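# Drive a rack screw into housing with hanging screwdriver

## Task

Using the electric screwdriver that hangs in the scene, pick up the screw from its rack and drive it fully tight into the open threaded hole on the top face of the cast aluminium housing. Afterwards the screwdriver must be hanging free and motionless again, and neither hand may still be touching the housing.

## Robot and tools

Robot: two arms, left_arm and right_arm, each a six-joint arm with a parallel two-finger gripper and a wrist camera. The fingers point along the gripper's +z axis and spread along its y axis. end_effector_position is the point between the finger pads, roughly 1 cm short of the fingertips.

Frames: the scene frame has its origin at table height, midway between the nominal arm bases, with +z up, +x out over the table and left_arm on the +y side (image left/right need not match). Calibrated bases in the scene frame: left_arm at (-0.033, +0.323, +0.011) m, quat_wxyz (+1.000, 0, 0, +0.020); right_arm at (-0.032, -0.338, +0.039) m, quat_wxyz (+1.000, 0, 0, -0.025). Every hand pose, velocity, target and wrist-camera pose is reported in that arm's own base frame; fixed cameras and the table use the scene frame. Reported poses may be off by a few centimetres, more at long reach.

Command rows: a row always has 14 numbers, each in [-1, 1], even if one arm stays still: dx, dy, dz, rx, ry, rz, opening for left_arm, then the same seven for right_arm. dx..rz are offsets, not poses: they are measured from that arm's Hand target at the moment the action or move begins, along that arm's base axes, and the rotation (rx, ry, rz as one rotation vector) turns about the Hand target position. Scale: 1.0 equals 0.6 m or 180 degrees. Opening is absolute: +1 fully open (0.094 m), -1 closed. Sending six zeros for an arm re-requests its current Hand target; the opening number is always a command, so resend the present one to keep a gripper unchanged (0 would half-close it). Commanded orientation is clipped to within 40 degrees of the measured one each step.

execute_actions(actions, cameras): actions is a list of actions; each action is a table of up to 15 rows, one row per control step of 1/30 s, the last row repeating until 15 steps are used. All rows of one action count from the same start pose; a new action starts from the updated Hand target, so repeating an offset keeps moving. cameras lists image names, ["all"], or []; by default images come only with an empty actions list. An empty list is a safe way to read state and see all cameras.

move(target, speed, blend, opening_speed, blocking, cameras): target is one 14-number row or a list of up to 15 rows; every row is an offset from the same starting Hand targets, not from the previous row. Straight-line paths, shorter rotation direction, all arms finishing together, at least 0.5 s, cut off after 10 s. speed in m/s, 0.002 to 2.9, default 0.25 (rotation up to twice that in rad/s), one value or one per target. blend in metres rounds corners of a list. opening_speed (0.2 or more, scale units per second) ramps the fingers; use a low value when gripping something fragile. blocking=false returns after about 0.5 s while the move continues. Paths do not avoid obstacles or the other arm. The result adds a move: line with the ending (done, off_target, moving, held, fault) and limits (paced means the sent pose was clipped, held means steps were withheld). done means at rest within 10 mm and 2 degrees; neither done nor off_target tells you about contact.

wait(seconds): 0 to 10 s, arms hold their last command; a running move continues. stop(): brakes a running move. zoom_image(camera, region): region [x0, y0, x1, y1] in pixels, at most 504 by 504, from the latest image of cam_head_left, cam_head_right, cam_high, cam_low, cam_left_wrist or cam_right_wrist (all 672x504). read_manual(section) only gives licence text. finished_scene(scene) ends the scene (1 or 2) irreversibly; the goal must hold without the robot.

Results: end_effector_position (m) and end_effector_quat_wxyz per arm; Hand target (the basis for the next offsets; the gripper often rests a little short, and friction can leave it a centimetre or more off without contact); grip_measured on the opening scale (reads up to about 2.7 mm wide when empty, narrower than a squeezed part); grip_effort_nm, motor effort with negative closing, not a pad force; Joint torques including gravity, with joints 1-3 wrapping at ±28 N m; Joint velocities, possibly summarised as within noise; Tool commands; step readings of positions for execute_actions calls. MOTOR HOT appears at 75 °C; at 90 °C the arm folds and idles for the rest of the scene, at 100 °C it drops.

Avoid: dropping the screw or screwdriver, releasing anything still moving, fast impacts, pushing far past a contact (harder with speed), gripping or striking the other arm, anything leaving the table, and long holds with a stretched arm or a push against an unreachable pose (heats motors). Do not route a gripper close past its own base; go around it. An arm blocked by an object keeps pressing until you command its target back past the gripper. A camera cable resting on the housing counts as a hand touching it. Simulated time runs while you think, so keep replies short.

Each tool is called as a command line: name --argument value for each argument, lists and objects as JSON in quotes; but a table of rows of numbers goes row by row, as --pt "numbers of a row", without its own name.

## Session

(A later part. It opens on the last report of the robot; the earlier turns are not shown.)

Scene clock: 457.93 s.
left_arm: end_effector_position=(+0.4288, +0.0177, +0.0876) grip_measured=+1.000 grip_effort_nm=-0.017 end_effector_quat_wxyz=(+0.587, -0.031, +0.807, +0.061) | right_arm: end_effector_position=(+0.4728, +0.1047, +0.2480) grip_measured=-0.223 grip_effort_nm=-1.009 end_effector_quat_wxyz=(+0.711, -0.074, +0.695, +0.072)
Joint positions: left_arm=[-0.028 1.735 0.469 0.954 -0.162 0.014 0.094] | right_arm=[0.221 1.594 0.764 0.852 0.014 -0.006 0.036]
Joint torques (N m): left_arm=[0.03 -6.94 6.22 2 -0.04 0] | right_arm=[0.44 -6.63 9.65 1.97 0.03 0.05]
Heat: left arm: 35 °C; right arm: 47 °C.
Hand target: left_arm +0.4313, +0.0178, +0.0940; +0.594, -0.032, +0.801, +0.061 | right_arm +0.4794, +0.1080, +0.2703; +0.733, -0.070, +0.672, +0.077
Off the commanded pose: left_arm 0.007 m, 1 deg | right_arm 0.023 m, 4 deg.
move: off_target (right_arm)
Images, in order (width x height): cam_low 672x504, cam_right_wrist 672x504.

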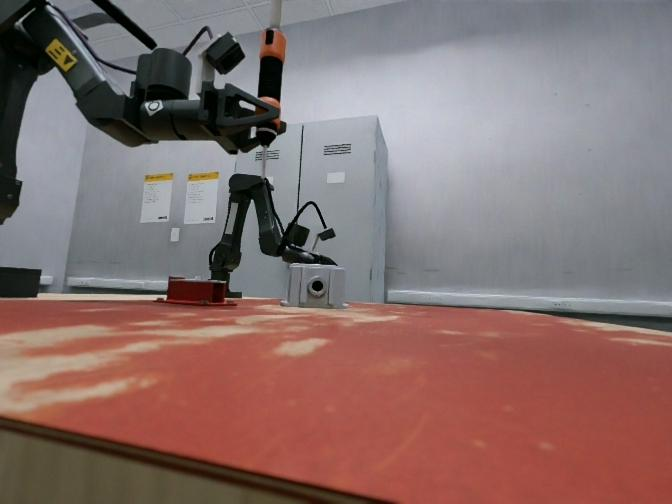

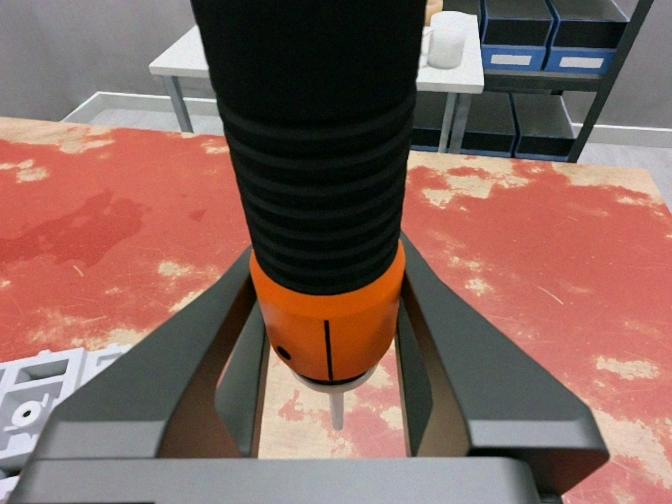

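move --target '[0,0,0,0,0,0,1, -0.259,0.0867,-0.1172,-0.0032,0.0065,0.0778,-0.4]' --speed 0.15 --cameras '["all"]'

Scene clock: 479.57 s.
left_arm: end_effector_position=(+0.4288, +0.0177, +0.0876) grip_measured=+1.000 grip_effort_nm=-0.022 end_effector_quat_wxyz=(+0.587, -0.031, +0.807, +0.061) | right_arm: end_effector_position=(+0.3284, +0.1607, +0.1892) grip_measured=-0.223 grip_effort_nm=-1.013 end_effector_quat_wxyz=(+0.697, -0.157, +0.681, +0.159)
Joint positions: left_arm=[-0.028 1.735 0.469 0.954 -0.162 0.014 0.094] | right_arm=[0.454 1.305 0.214 1.113 0.003 -0.003 0.036]
Joint torques (N m): left_arm=[0.03 -6.94 6.22 2 -0.03 0.01] | right_arm=[0.4 -5.6 4.46 1.91 0.08 0.01]
Heat: left arm: 35 °C; right arm: 47 °C.
Hand target: left_arm +0.4313, +0.0178, +0.0940; +0.594, -0.032, +0.801, +0.061 | right_arm +0.3240, +0.1600, +0.1998; +0.711, -0.154, +0.667, +0.163
Off the commanded pose: left_arm 0.007 m, 1 deg | right_arm 0.012 m, 2 deg.
move: off_target (right_arm)

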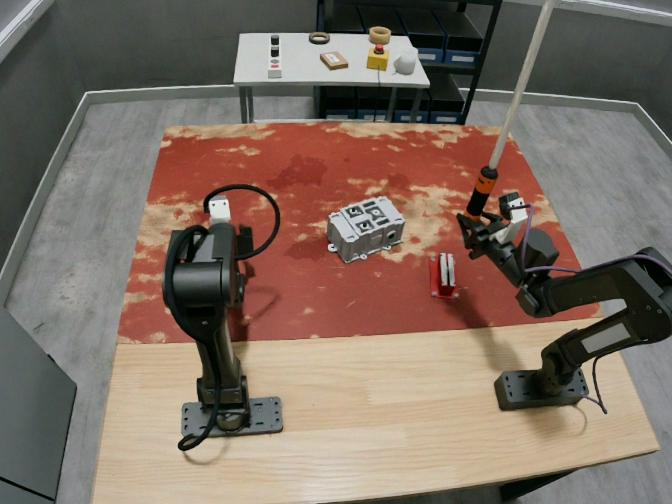

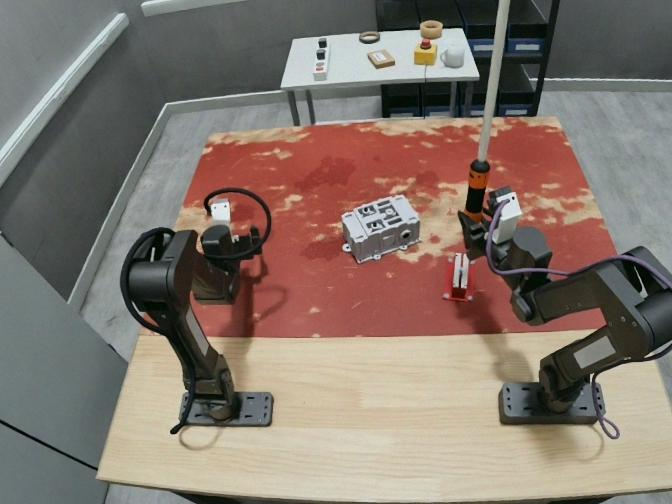

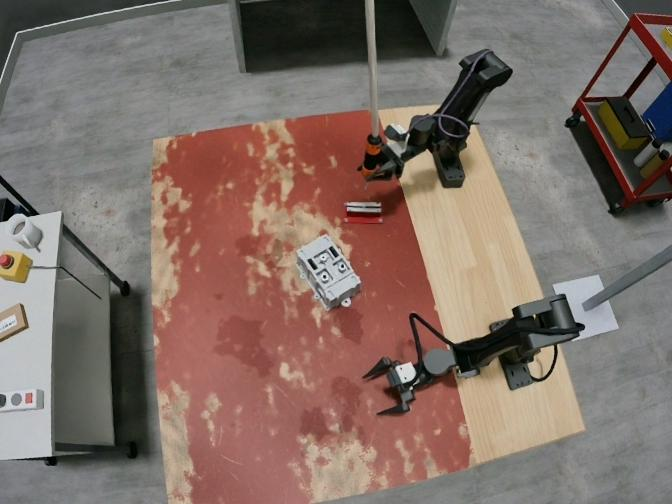

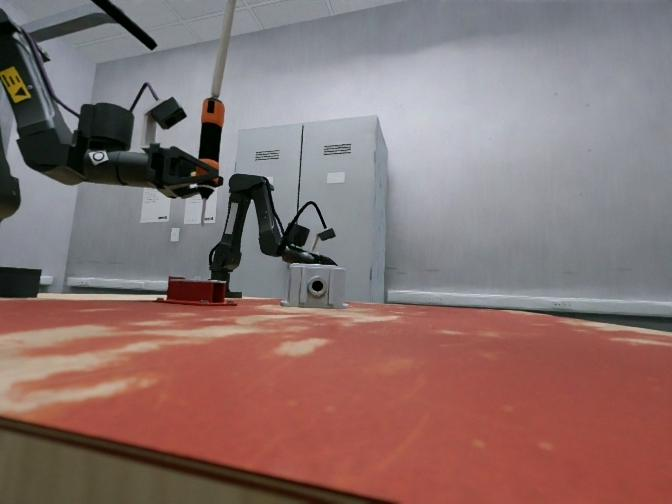

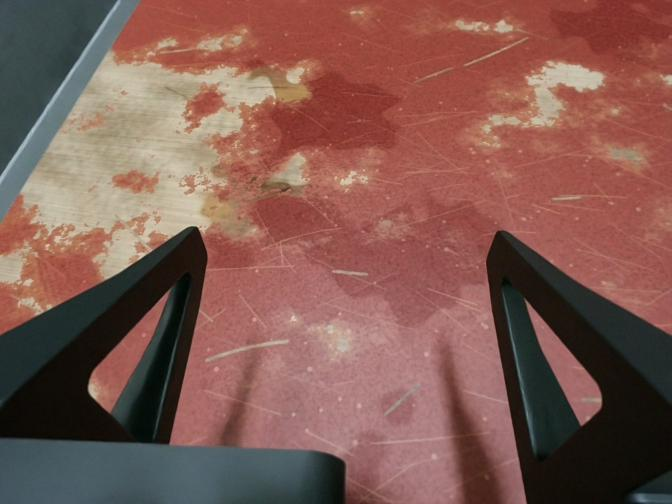

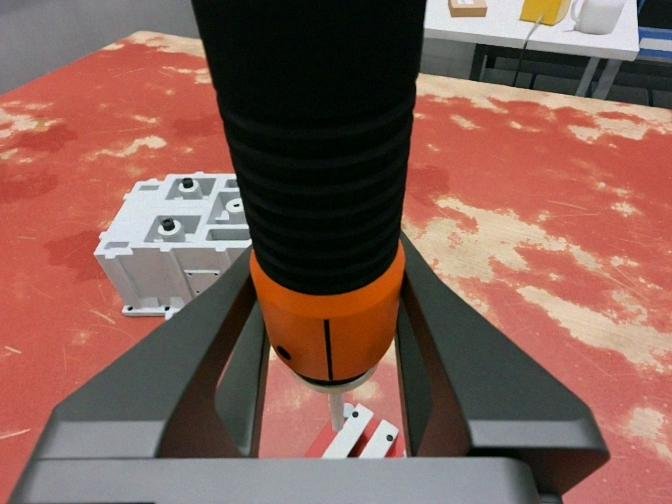

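move --target '[0,0,0,0,0,0,1, -0.0107,-0.0028,-0.0837,0,0,0,-0.4]' --speed 0.08 --cameras '["cam_right_wrist","cam_low","cam_high"]'

Scene clock: 504.13 s.
left_arm: end_effector_position=(+0.4288, +0.0177, +0.0876) grip_measured=+1.000 grip_effort_nm=-0.022 end_effector_quat_wxyz=(+0.587, -0.031, +0.807, +0.061) | right_arm: end_effector_position=(+0.3203, +0.1572, +0.1299) grip_measured=-0.223 grip_effort_nm=-1.004 end_effector_quat_wxyz=(+0.675, -0.162, +0.704, +0.153)
Joint positions: left_arm=[-0.028 1.735 0.469 0.954 -0.162 0.014 0.094] | right_arm=[0.458 1.633 0.111 1.479 0.01 -0.003 0.036]
Joint torques (N m): left_arm=[0.05 -6.98 6.26 1.99 -0.04 0] | right_arm=[0.66 -3.88 2.59 2.63 0.04 0.06]
Heat: left arm: 35 °C; right arm: 46 °C.
Hand target: left_arm +0.4313, +0.0178, +0.0940; +0.594, -0.032, +0.801, +0.061 | right_arm +0.3176, +0.1582, +0.1497; +0.711, -0.154, +0.667, +0.163
Off the commanded pose: left_arm 0.007 m, 1 deg | right_arm 0.020 m, 6 deg.
joint sent to its limit (right arm) — joint 4 (wrist pitch), upper limit. The joint targets still meet the commanded pose.
move: off_target (right_arm)
Images, in order (width x height): cam_high 672x504, cam_low 672x504, cam_right_wrist 672x504.

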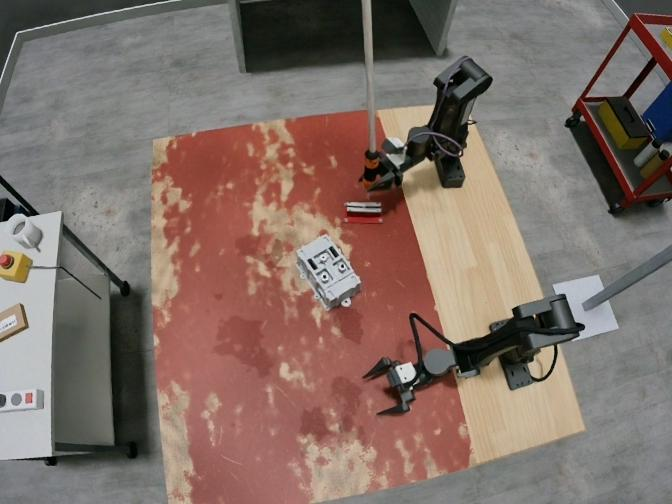

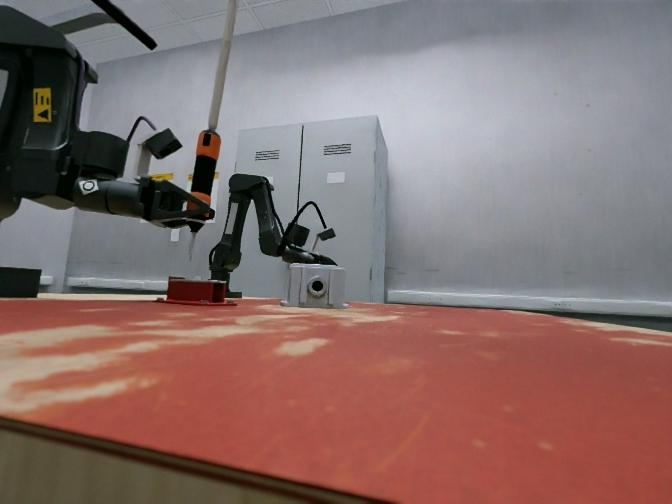

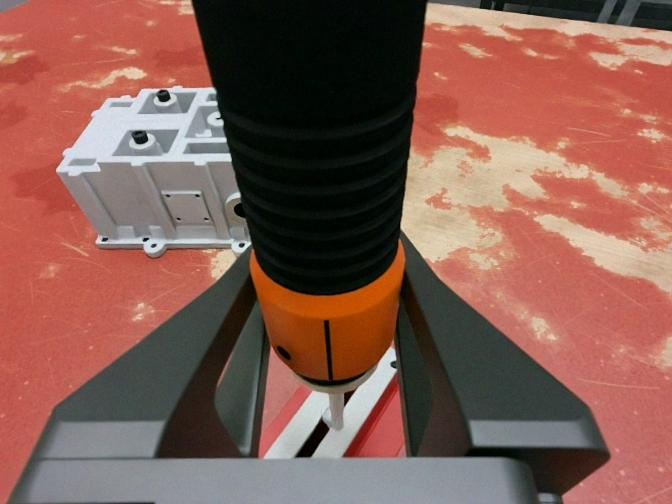

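move --target '[0,0,0,0,0,0,1, 0.2697,-0.0837,0.201,0.0015,-0.0071,-0.0778,-0.4]' --speed 0.15 --cameras '["cam_right_wrist","cam_low","cam_high"]'

Scene clock: 595.33 s.
left_arm: end_effector_position=(+0.4288, +0.0177, +0.0876) grip_measured=+1.000 grip_effort_nm=-0.027 end_effector_quat_wxyz=(+0.587, -0.031, +0.807, +0.061) | right_arm: end_effector_position=(+0.4731, +0.1094, +0.2568) grip_measured=-0.223 grip_effort_nm=-1.009 end_effector_quat_wxyz=(+0.722, -0.076, +0.683, +0.078)
Joint positions: left_arm=[-0.028 1.735 0.469 0.954 -0.162 0.014 0.094] | right_arm=[0.229 1.598 0.772 0.881 0.01 -0.003 0.036]
Joint torques (N m): left_arm=[0.05 -6.94 6.26 1.99 -0.04 0.01] | right_arm=[-0.43 -6.84 9.16 1.75 0.06 -0.07]
Heat: left arm: 35 °C; right arm: 58 °C.
Hand target: left_arm +0.4313, +0.0178, +0.0940; +0.594, -0.032, +0.801, +0.061 | right_arm +0.4794, +0.1081, +0.2703; +0.733, -0.072, +0.672, +0.075
Off the commanded pose: left_arm 0.007 m, 1 deg | right_arm 0.015 m, 2 deg.
move: off_target (right_arm)
Images, in order (width x height): cam_high 672x504, cam_low 672x504, cam_right_wrist 672x504.

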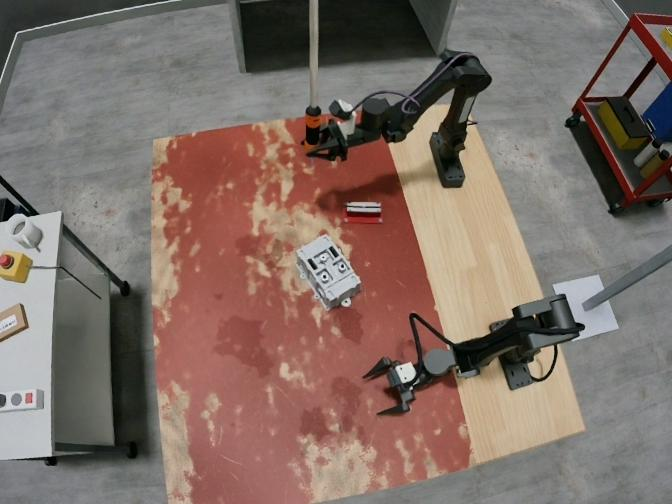

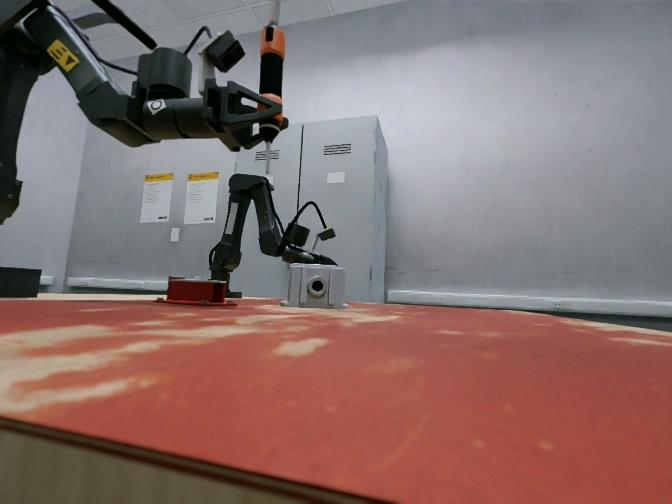

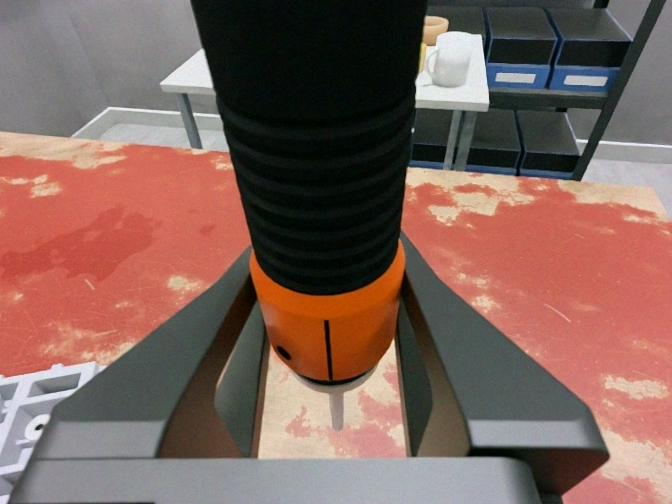

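move --target '[0,0,0,0,0,0,1, -0.0017,-0.01,-0.02,-0.0029,0.0136,0,-0.4]' --speed 0.05 --cameras '["cam_right_wrist","cam_low"]'

Scene clock: 604.47 s.
left_arm: end_effector_position=(+0.4288, +0.0177, +0.0876) grip_measured=+1.000 grip_effort_nm=-0.027 end_effector_quat_wxyz=(+0.587, -0.031, +0.807, +0.061) | right_arm: end_effector_position=(+0.4752, +0.1017, +0.2478) grip_measured=-0.223 grip_effort_nm=-1.009 end_effector_quat_wxyz=(+0.710, -0.072, +0.697, +0.071)
Joint positions: left_arm=[-0.028 1.735 0.469 0.954 -0.162 0.014 0.094] | right_arm=[0.213 1.598 0.772 0.845 0.01 -0.003 0.036]
Joint torques (N m): left_arm=[0.05 -6.97 6.26 1.99 -0.06 0.01] | right_arm=[-0.64 -7.28 8.17 1.7 -0.13 -0.02]
Heat: left arm: 35 °C; right arm: 56 °C.
Hand target: left_arm +0.4313, +0.0178, +0.0940; +0.594, -0.032, +0.801, +0.061 | right_arm +0.4784, +0.1020, +0.2583; +0.718, -0.074, +0.688, +0.073
Off the commanded pose: left_arm 0.007 m, 1 deg | right_arm 0.011 m, 1 deg.
move: off_target (right_arm)
Images, in order (width x height): cam_low 672x504, cam_right_wrist 672x504.

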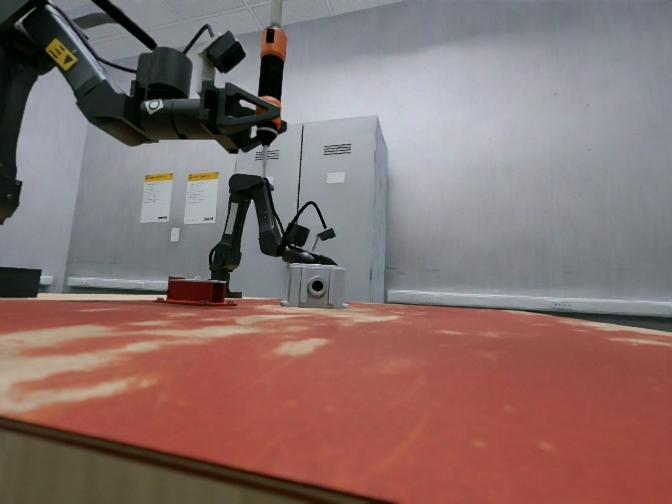

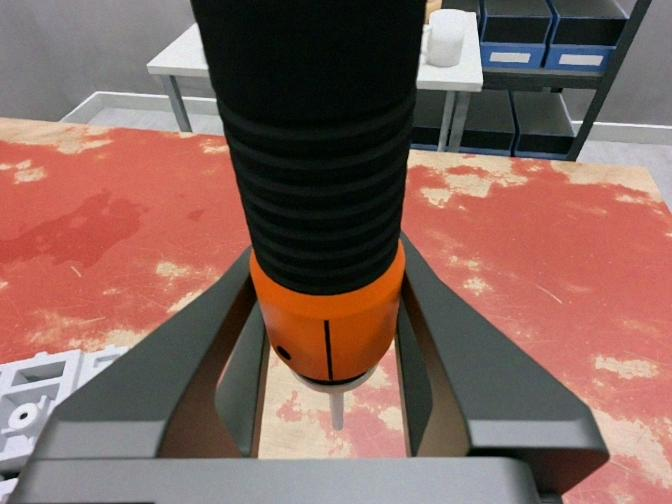

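move --target '[0,0,0,0,0,0,1, 0,0,0,0,0,0,0.3]' --speed 0.05 --opening_speed 0.3 --cameras '["cam_right_wrist","cam_low"]'

Scene clock: 612.47 s.
left_arm: end_effector_position=(+0.4288, +0.0177, +0.0876) grip_measured=+1.000 grip_effort_nm=-0.027 end_effector_quat_wxyz=(+0.587, -0.031, +0.807, +0.061) | right_arm: end_effector_position=(+0.4752, +0.1017, +0.2475) grip_measured=+0.298 grip_effort_nm=0.129 end_effector_quat_wxyz=(+0.710, -0.072, +0.697, +0.071)
Joint positions: left_arm=[-0.028 1.735 0.469 0.954 -0.162 0.014 0.094] | right_arm=[0.213 1.598 0.772 0.844 0.01 -0.003 0.061]
Joint torques (N m): left_arm=[-0.01 -6.94 6.22 1.99 -0.05 0.01] | right_arm=[-0.49 -7.54 7.9 1.72 -0.06 -0.05]
Heat: left arm: 35 °C; right arm: 54 °C.
Hand target: left_arm +0.4313, +0.0178, +0.0940; +0.594, -0.032, +0.801, +0.061 | right_arm +0.4784, +0.1020, +0.2583; +0.718, -0.074, +0.688, +0.073
Off the commanded pose: left_arm 0.007 m, 1 deg | right_arm 0.011 m, 1 deg.
move: off_target (right_arm)
Images, in order (width x height): cam_low 672x504, cam_right_wrist 672x504.

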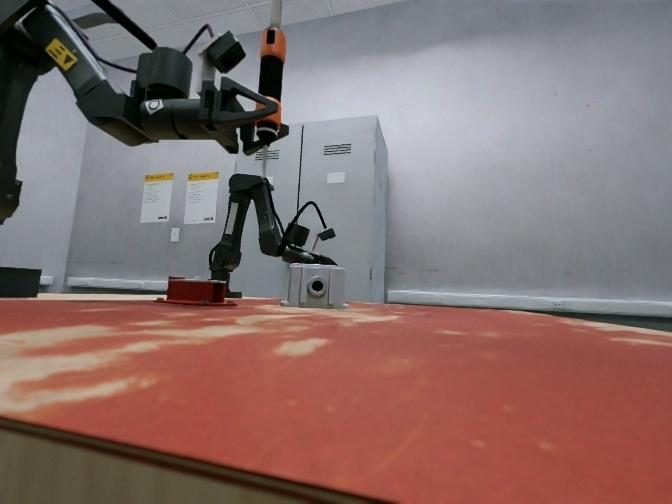

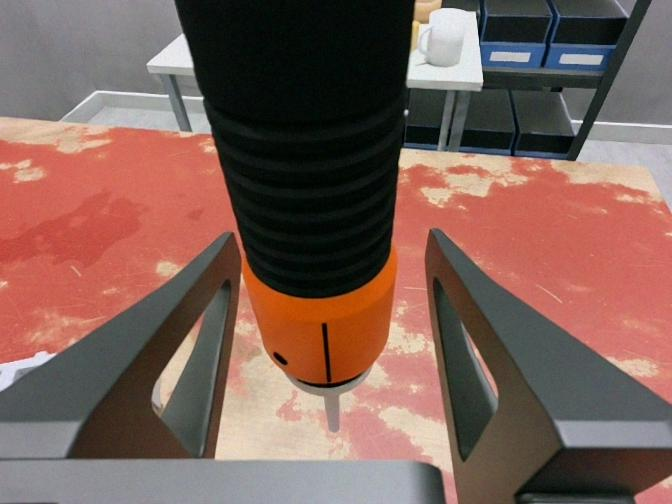

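move --target '[0,0,0,0,0,0,1, -0.0013,0.0065,0,-0.0119,0.0571,0,0.6]' --speed 0.05 --opening_speed 0.5 --cameras '["cam_right_wrist","cam_low"]'

Scene clock: 628.27 s.
left_arm: end_effector_position=(+0.4288, +0.0177, +0.0876) grip_measured=+1.000 grip_effort_nm=-0.022 end_effector_quat_wxyz=(+0.587, -0.031, +0.807, +0.061) | right_arm: end_effector_position=(+0.4756, +0.1029, +0.2199) grip_measured=+0.598 grip_effort_nm=0.125 end_effector_quat_wxyz=(+0.621, -0.082, +0.777, +0.062)
Joint positions: left_arm=[-0.028 1.735 0.469 0.954 -0.162 0.014 0.094] | right_arm=[0.215 1.556 0.875 0.459 0.01 -0.003 0.075]
Joint torques (N m): left_arm=[0.01 -6.99 6.28 1.99 -0.03 0.02] | right_arm=[0.53 -10.85 9.96 1.71 0.05 0]
Heat: left arm: 35 °C; right arm: 51 °C.
Hand target: left_arm +0.4313, +0.0178, +0.0940; +0.594, -0.032, +0.801, +0.061 | right_arm +0.4776, +0.1060, +0.2582; +0.652, -0.080, +0.751, +0.067
Off the commanded pose: left_arm 0.007 m, 1 deg | right_arm 0.039 m, 5 deg.
move: off_target (right_arm)
Images, in order (width x height): cam_low 672x504, cam_right_wrist 672x504.

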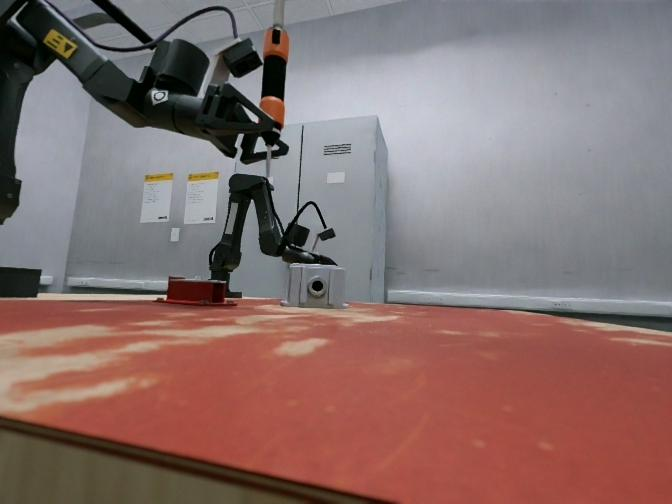

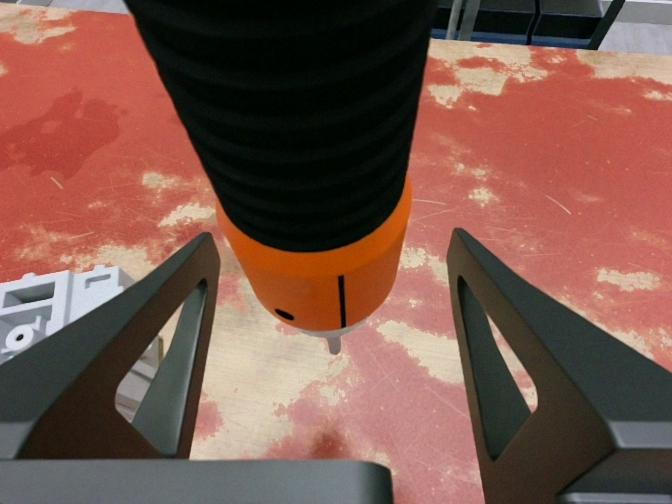

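move --target '[0,0,0,0,0,0,1, 0.0,0.006,0.042,0.0034,-0.0163,0,0.6]' --speed 0.05 --cameras '["cam_right_wrist","cam_low","cam_high"]'

Scene clock: 665.23 s.
left_arm: end_effector_position=(+0.4288, +0.0177, +0.0876) grip_measured=+1.000 grip_effort_nm=-0.027 end_effector_quat_wxyz=(+0.587, -0.031, +0.807, +0.061) | right_arm: end_effector_position=(+0.4766, +0.1084, +0.2452) grip_measured=+0.598 grip_effort_nm=0.125 end_effector_quat_wxyz=(+0.641, -0.083, +0.760, +0.067)
Joint positions: left_arm=[-0.028 1.735 0.469 0.954 -0.162 0.014 0.094] | right_arm=[0.226 1.533 0.907 0.456 0.013 -0.003 0.075]
Joint torques (N m): left_arm=[0.02 -6.97 6.27 1.99 -0.05 0.01] | right_arm=[0.44 -10.45 10.06 1.73 0.11 0]
Heat: left arm: 35 °C; right arm: 51 °C.
Hand target: left_arm +0.4313, +0.0178, +0.0940; +0.594, -0.032, +0.801, +0.061 | right_arm +0.4777, +0.1095, +0.2833; +0.672, -0.079, +0.734, +0.069
Off the commanded pose: left_arm 0.007 m, 1 deg | right_arm 0.038 m, 5 deg.
move: off_target (right_arm)
Images, in order (width x height): cam_high 672x504, cam_low 672x504, cam_right_wrist 672x504.

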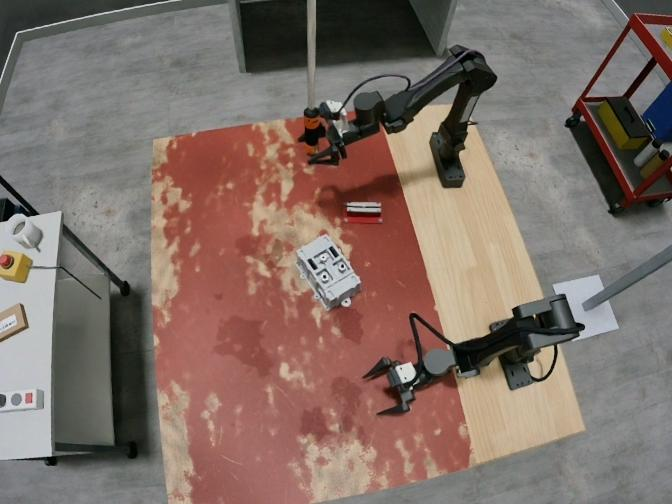

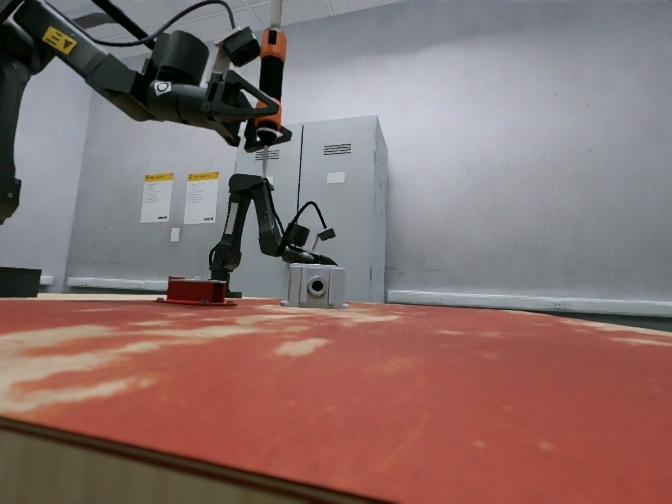

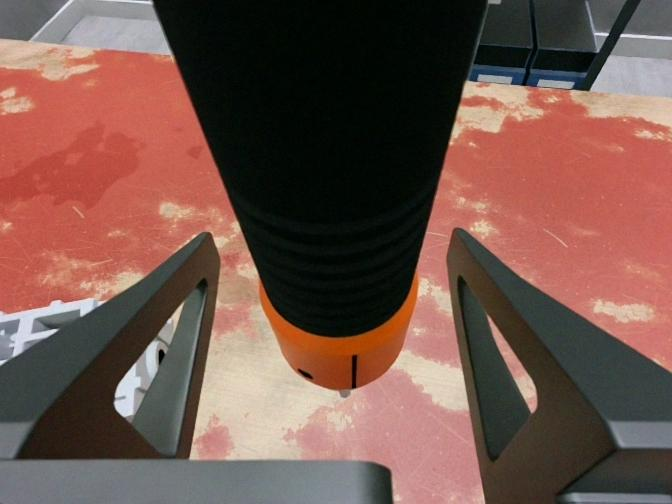

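move --target '[0,0,0,0,0,0,1, -0.0147,-0.0032,0.022,0.0053,-0.0256,0,0.6]' --speed 0.05 --cameras '["cam_right_wrist","cam_low"]'

Scene clock: 699.07 s.
left_arm: end_effector_position=(+0.4288, +0.0177, +0.0876) grip_measured=+1.000 grip_effort_nm=-0.022 end_effector_quat_wxyz=(+0.587, -0.031, +0.807, +0.061) | right_arm: end_effector_position=(+0.4757, +0.1079, +0.2751) grip_measured=+0.598 grip_effort_nm=0.125 end_effector_quat_wxyz=(+0.678, -0.079, +0.727, +0.071)
Joint positions: left_arm=[-0.028 1.735 0.469 0.954 -0.162 0.014 0.094] | right_arm=[0.226 1.51 0.907 0.534 0.015 -0.003 0.075]
Joint torques (N m): left_arm=[0.09 -6.94 6.27 2 -0.05 0.01] | right_arm=[0.55 -10.41 6.01 2 0.12 -0.02]
Heat: left arm: 35 °C; right arm: 51 °C.
Hand target: left_arm +0.4313, +0.0178, +0.0940; +0.594, -0.032, +0.801, +0.061 | right_arm +0.4688, +0.1076, +0.2966; +0.701, -0.076, +0.705, +0.072
Off the commanded pose: left_arm 0.007 m, 1 deg | right_arm 0.022 m, 4 deg.
move: off_target (right_arm)
Images, in order (width x height): cam_low 672x504, cam_right_wrist 672x504.

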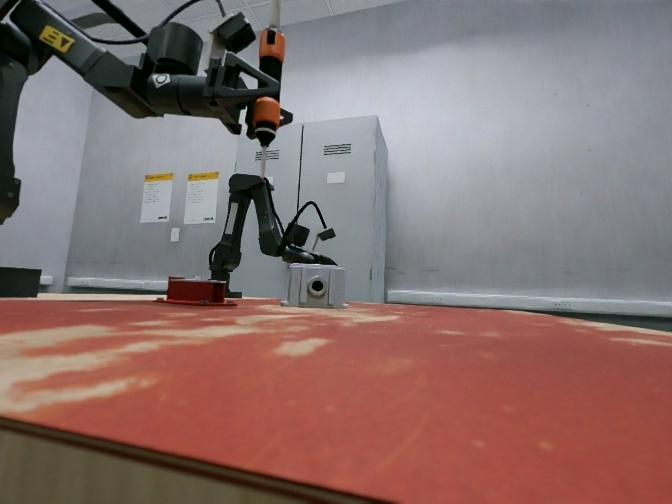

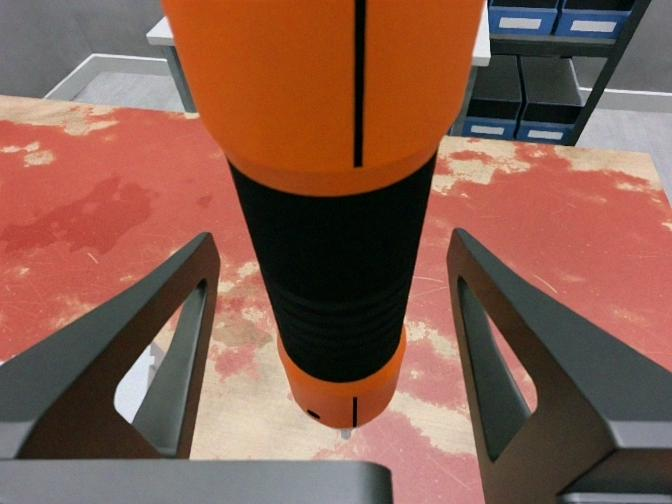

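move --target '[0,0,0,0,0,0,1, -0.016,-0.0035,-0.024,0,0,0,0.6]' --speed 0.05 --cameras '["cam_right_wrist","cam_low"]'

Scene clock: 707.50 s.
left_arm: end_effector_position=(+0.4288, +0.0177, +0.0876) grip_measured=+1.000 grip_effort_nm=-0.027 end_effector_quat_wxyz=(+0.587, -0.031, +0.807, +0.061) | right_arm: end_effector_position=(+0.4663, +0.1056, +0.2627) grip_measured=+0.598 grip_effort_nm=0.125 end_effector_quat_wxyz=(+0.680, -0.078, +0.726, +0.071)
Joint positions: left_arm=[-0.028 1.735 0.469 0.954 -0.162 0.014 0.094] | right_arm=[0.226 1.494 0.834 0.593 0.015 -0.003 0.075]
Joint torques (N m): left_arm=[0.03 -6.91 6.26 1.99 -0.05 0.01] | right_arm=[0.61 -10.11 5.52 2.02 0.11 -0.01]
Heat: left arm: 35 °C; right arm: 51 °C.
Hand target: left_arm +0.4313, +0.0178, +0.0940; +0.594, -0.032, +0.801, +0.061 | right_arm +0.4592, +0.1055, +0.2823; +0.701, -0.076, +0.705, +0.072
Off the commanded pose: left_arm 0.007 m, 1 deg | right_arm 0.021 m, 3 deg.
move: off_target (right_arm)
Images, in order (width x height): cam_low 672x504, cam_right_wrist 672x504.

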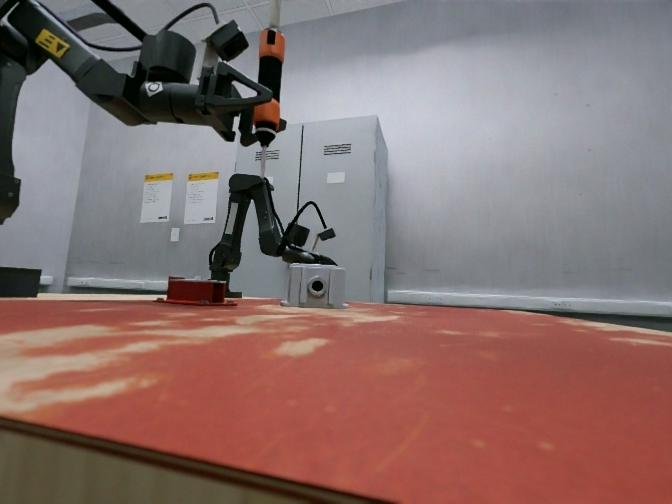

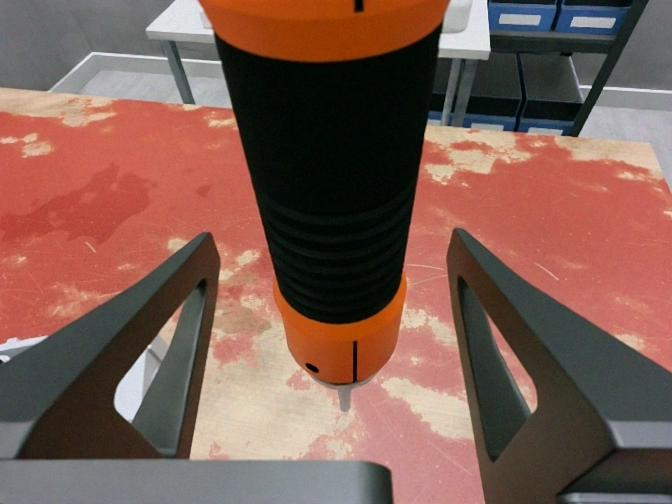

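move --target '[0,0,0,0,0,0,1, 0,0,0,0,0,0,-0.4]' --speed 0.05 --opening_speed 0.4 --cameras '["cam_right_wrist","cam_low"]'

Scene clock: 717.93 s.
left_arm: end_effector_position=(+0.4288, +0.0177, +0.0876) grip_measured=+1.000 grip_effort_nm=-0.027 end_effector_quat_wxyz=(+0.587, -0.031, +0.807, +0.061) | right_arm: end_effector_position=(+0.4663, +0.1054, +0.2630) grip_measured=-0.210 grip_effort_nm=-1.009 end_effector_quat_wxyz=(+0.680, -0.078, +0.726, +0.070)
Joint positions: left_arm=[-0.028 1.735 0.469 0.954 -0.162 0.014 0.094] | right_arm=[0.226 1.494 0.834 0.594 0.016 -0.003 0.037]
Joint torques (N m): left_arm=[0.01 -6.93 6.24 2 -0.05 0] | right_arm=[0.5 -10.09 5.6 2.01 0.11 -0.01]
Heat: left arm: 35 °C; right arm: 51 °C.
Hand target: left_arm +0.4313, +0.0178, +0.0940; +0.594, -0.032, +0.801, +0.061 | right_arm +0.4592, +0.1055, +0.2824; +0.701, -0.076, +0.705, +0.072
Off the commanded pose: left_arm 0.007 m, 1 deg | right_arm 0.021 m, 3 deg.
move: off_target (right_arm)
Images, in order (width x height): cam_low 672x504, cam_right_wrist 672x504.

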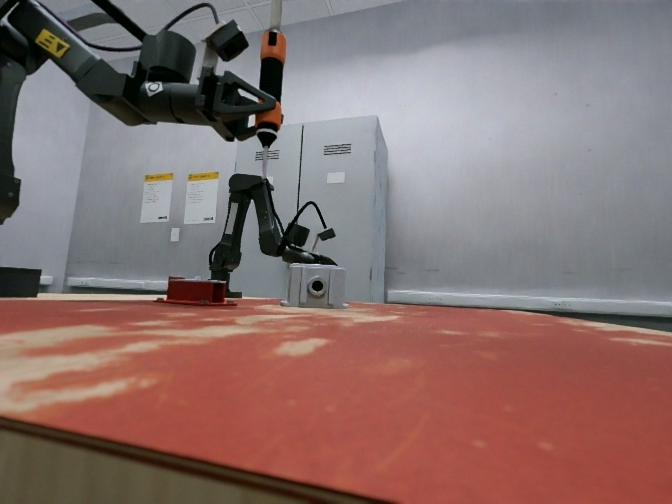

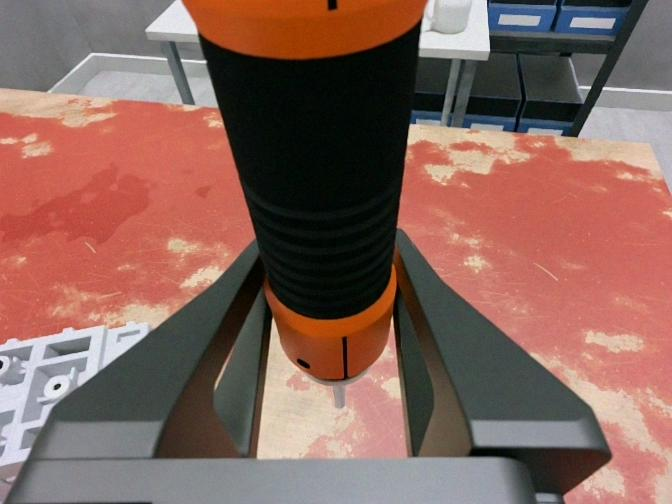

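move --target '[0,0,0,0,0,0,1, -0.242,0.0858,-0.1623,-0.0029,0.006,0.0778,-0.4]' --speed 0.15 --cameras '["cam_right_wrist","cam_low","cam_high"]'

Scene clock: 730.93 s.
left_arm: end_effector_position=(+0.4288, +0.0177, +0.0876) grip_measured=+1.000 grip_effort_nm=-0.012 end_effector_quat_wxyz=(+0.587, -0.031, +0.807, +0.061) | right_arm: end_effector_position=(+0.3176, +0.1575, +0.1757) grip_measured=-0.210 grip_effort_nm=-1.009 end_effector_quat_wxyz=(+0.667, -0.165, +0.711, +0.152)
Joint positions: left_arm=[-0.028 1.735 0.469 0.954 -0.162 0.014 0.094] | right_arm=[0.464 1.189 0.2 0.923 0.013 -0.003 0.037]
Joint torques (N m): left_arm=[0.03 -6.95 6.23 1.99 -0.04 0] | right_arm=[0.5 -4.79 4.74 1.93 0.1 -0.08]
Heat: left arm: 35 °C; right arm: 51 °C.
Hand target: left_arm +0.4313, +0.0178, +0.0940; +0.594, -0.032, +0.801, +0.061 | right_arm +0.3139, +0.1571, +0.1849; +0.680, -0.164, +0.698, +0.154
Off the commanded pose: left_arm 0.007 m, 1 deg | right_arm 0.010 m, 2 deg.
move: done
Images, in order (width x height): cam_high 672x504, cam_low 672x504, cam_right_wrist 672x504.

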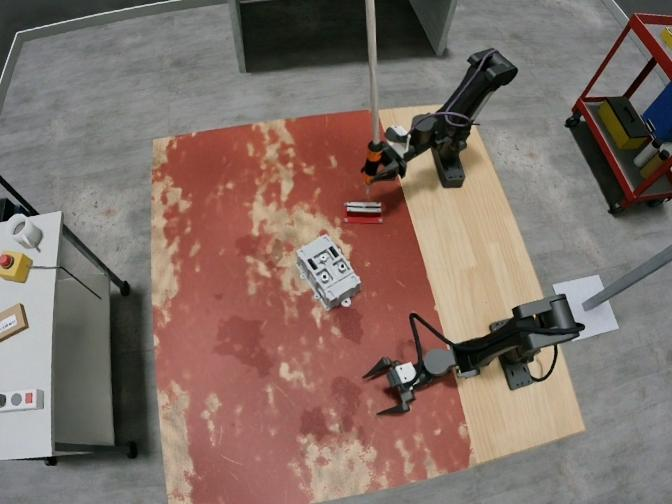

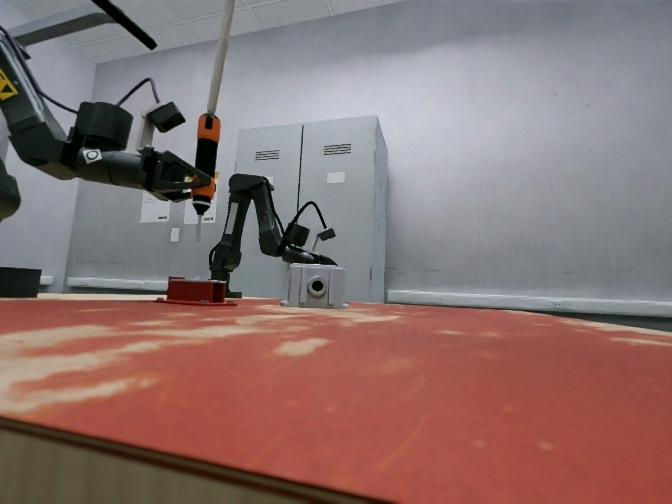

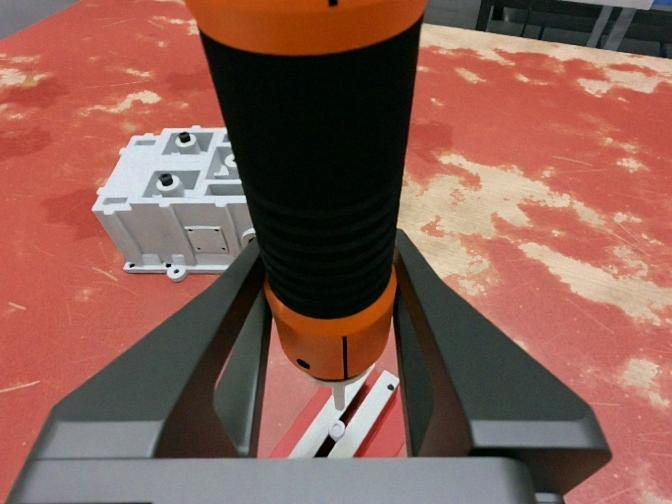

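zoom_image --camera "cam_low" --region '[140, 160, 260, 320]'

zoom_image --camera "cam_right_wrist" --region '[260, 330, 420, 460]'

Scaled by 3.150 from the camera's 672x504 image, which has a finer 960x720 frame.

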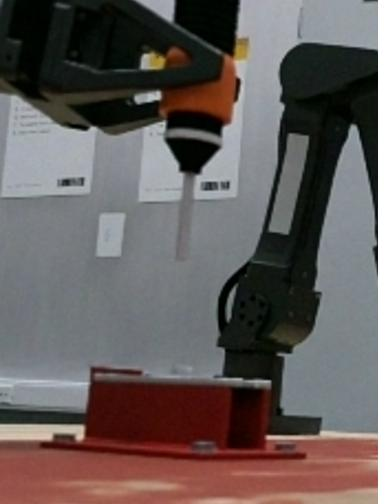

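Scaled by 3.150 from the camera's 672x504 image, which has a finer 960x720 frame.

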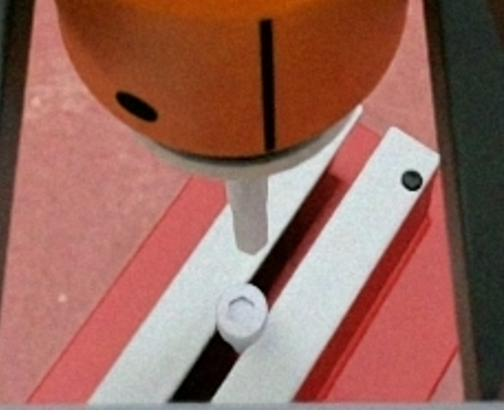

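move --target '[0,0,0,0,0,0,1, 0.0023,0.0055,-0.0467,0,0,0,-0.4]' --speed 0.06 --cameras '["cam_right_wrist","cam_low"]'

zoom_image --camera "cam_low" --region '[140, 160, 260, 320]'

zoom_image --camera "cam_right_wrist" --region '[260, 330, 420, 460]'

Scene clock: 757.37 s.
left_arm: end_effector_position=(+0.4288, +0.0177, +0.0876) grip_measured=+1.000 grip_effort_nm=-0.027 end_effector_quat_wxyz=(+0.587, -0.031, +0.807, +0.061) | right_arm: end_effector_position=(+0.3184, +0.1594, +0.1580) grip_measured=-0.210 grip_effort_nm=-1.009 end_effector_quat_wxyz=(+0.678, -0.161, +0.700, +0.153)
Joint positions: left_arm=[-0.028 1.735 0.469 0.954 -0.162 0.014 0.094] | right_arm=[0.475 1.382 0.146 1.203 0.026 -0.003 0.037]
Joint torques (N m): left_arm=[0.02 -6.97 6.26 1.99 -0.05 0] | right_arm=[0.65 -2.89 3.64 1.89 0.03 -0.02]
Heat: left arm: 35 °C; right arm: 53 °C.
Hand target: left_arm +0.4313, +0.0178, +0.0940; +0.594, -0.032, +0.801, +0.061 | right_arm +0.3153, +0.1603, +0.1569; +0.680, -0.164, +0.698, +0.154
Off the commanded pose: left_arm 0.007 m, 1 deg | right_arm 0.003 m, 1 deg.
move: done
Images, in order (width x height): cam_low 672x504, cam_right_wrist 672x504.

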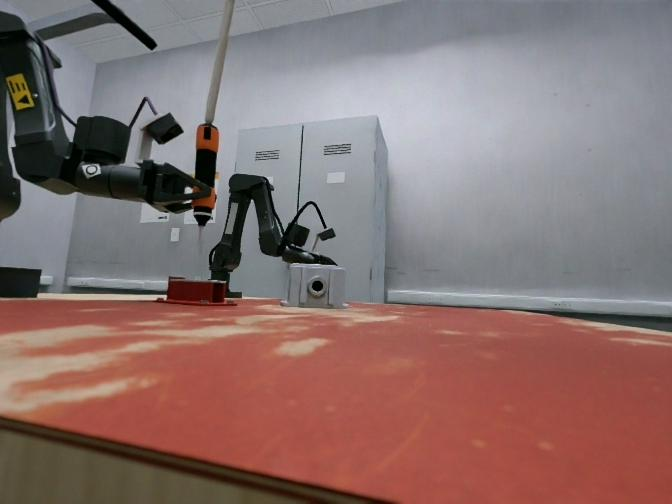

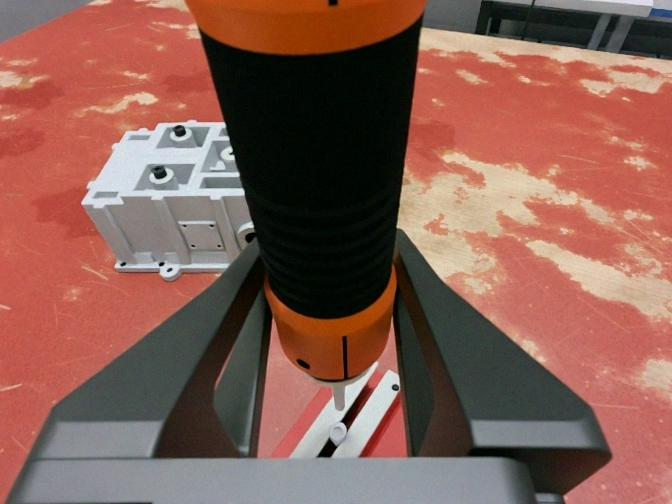

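Scaled by 3.150 from the camera's 672x504 image, which has a finer 960x720 frame.

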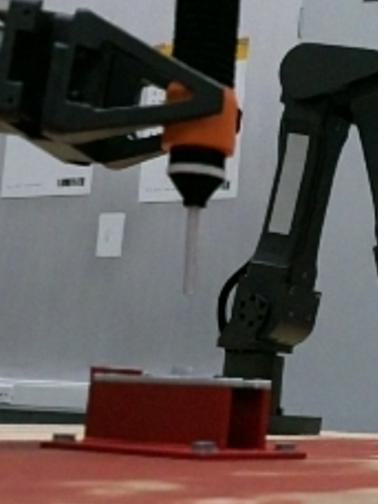

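Scaled by 3.150 from the camera's 672x504 image, which has a finer 960x720 frame.

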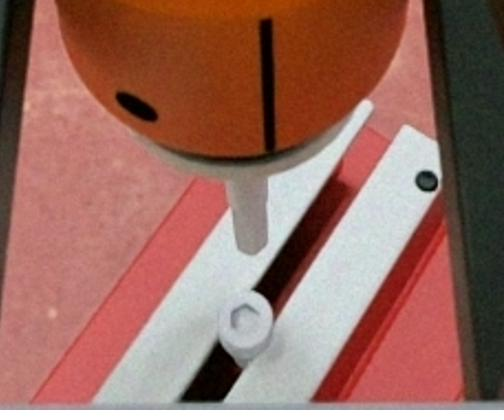

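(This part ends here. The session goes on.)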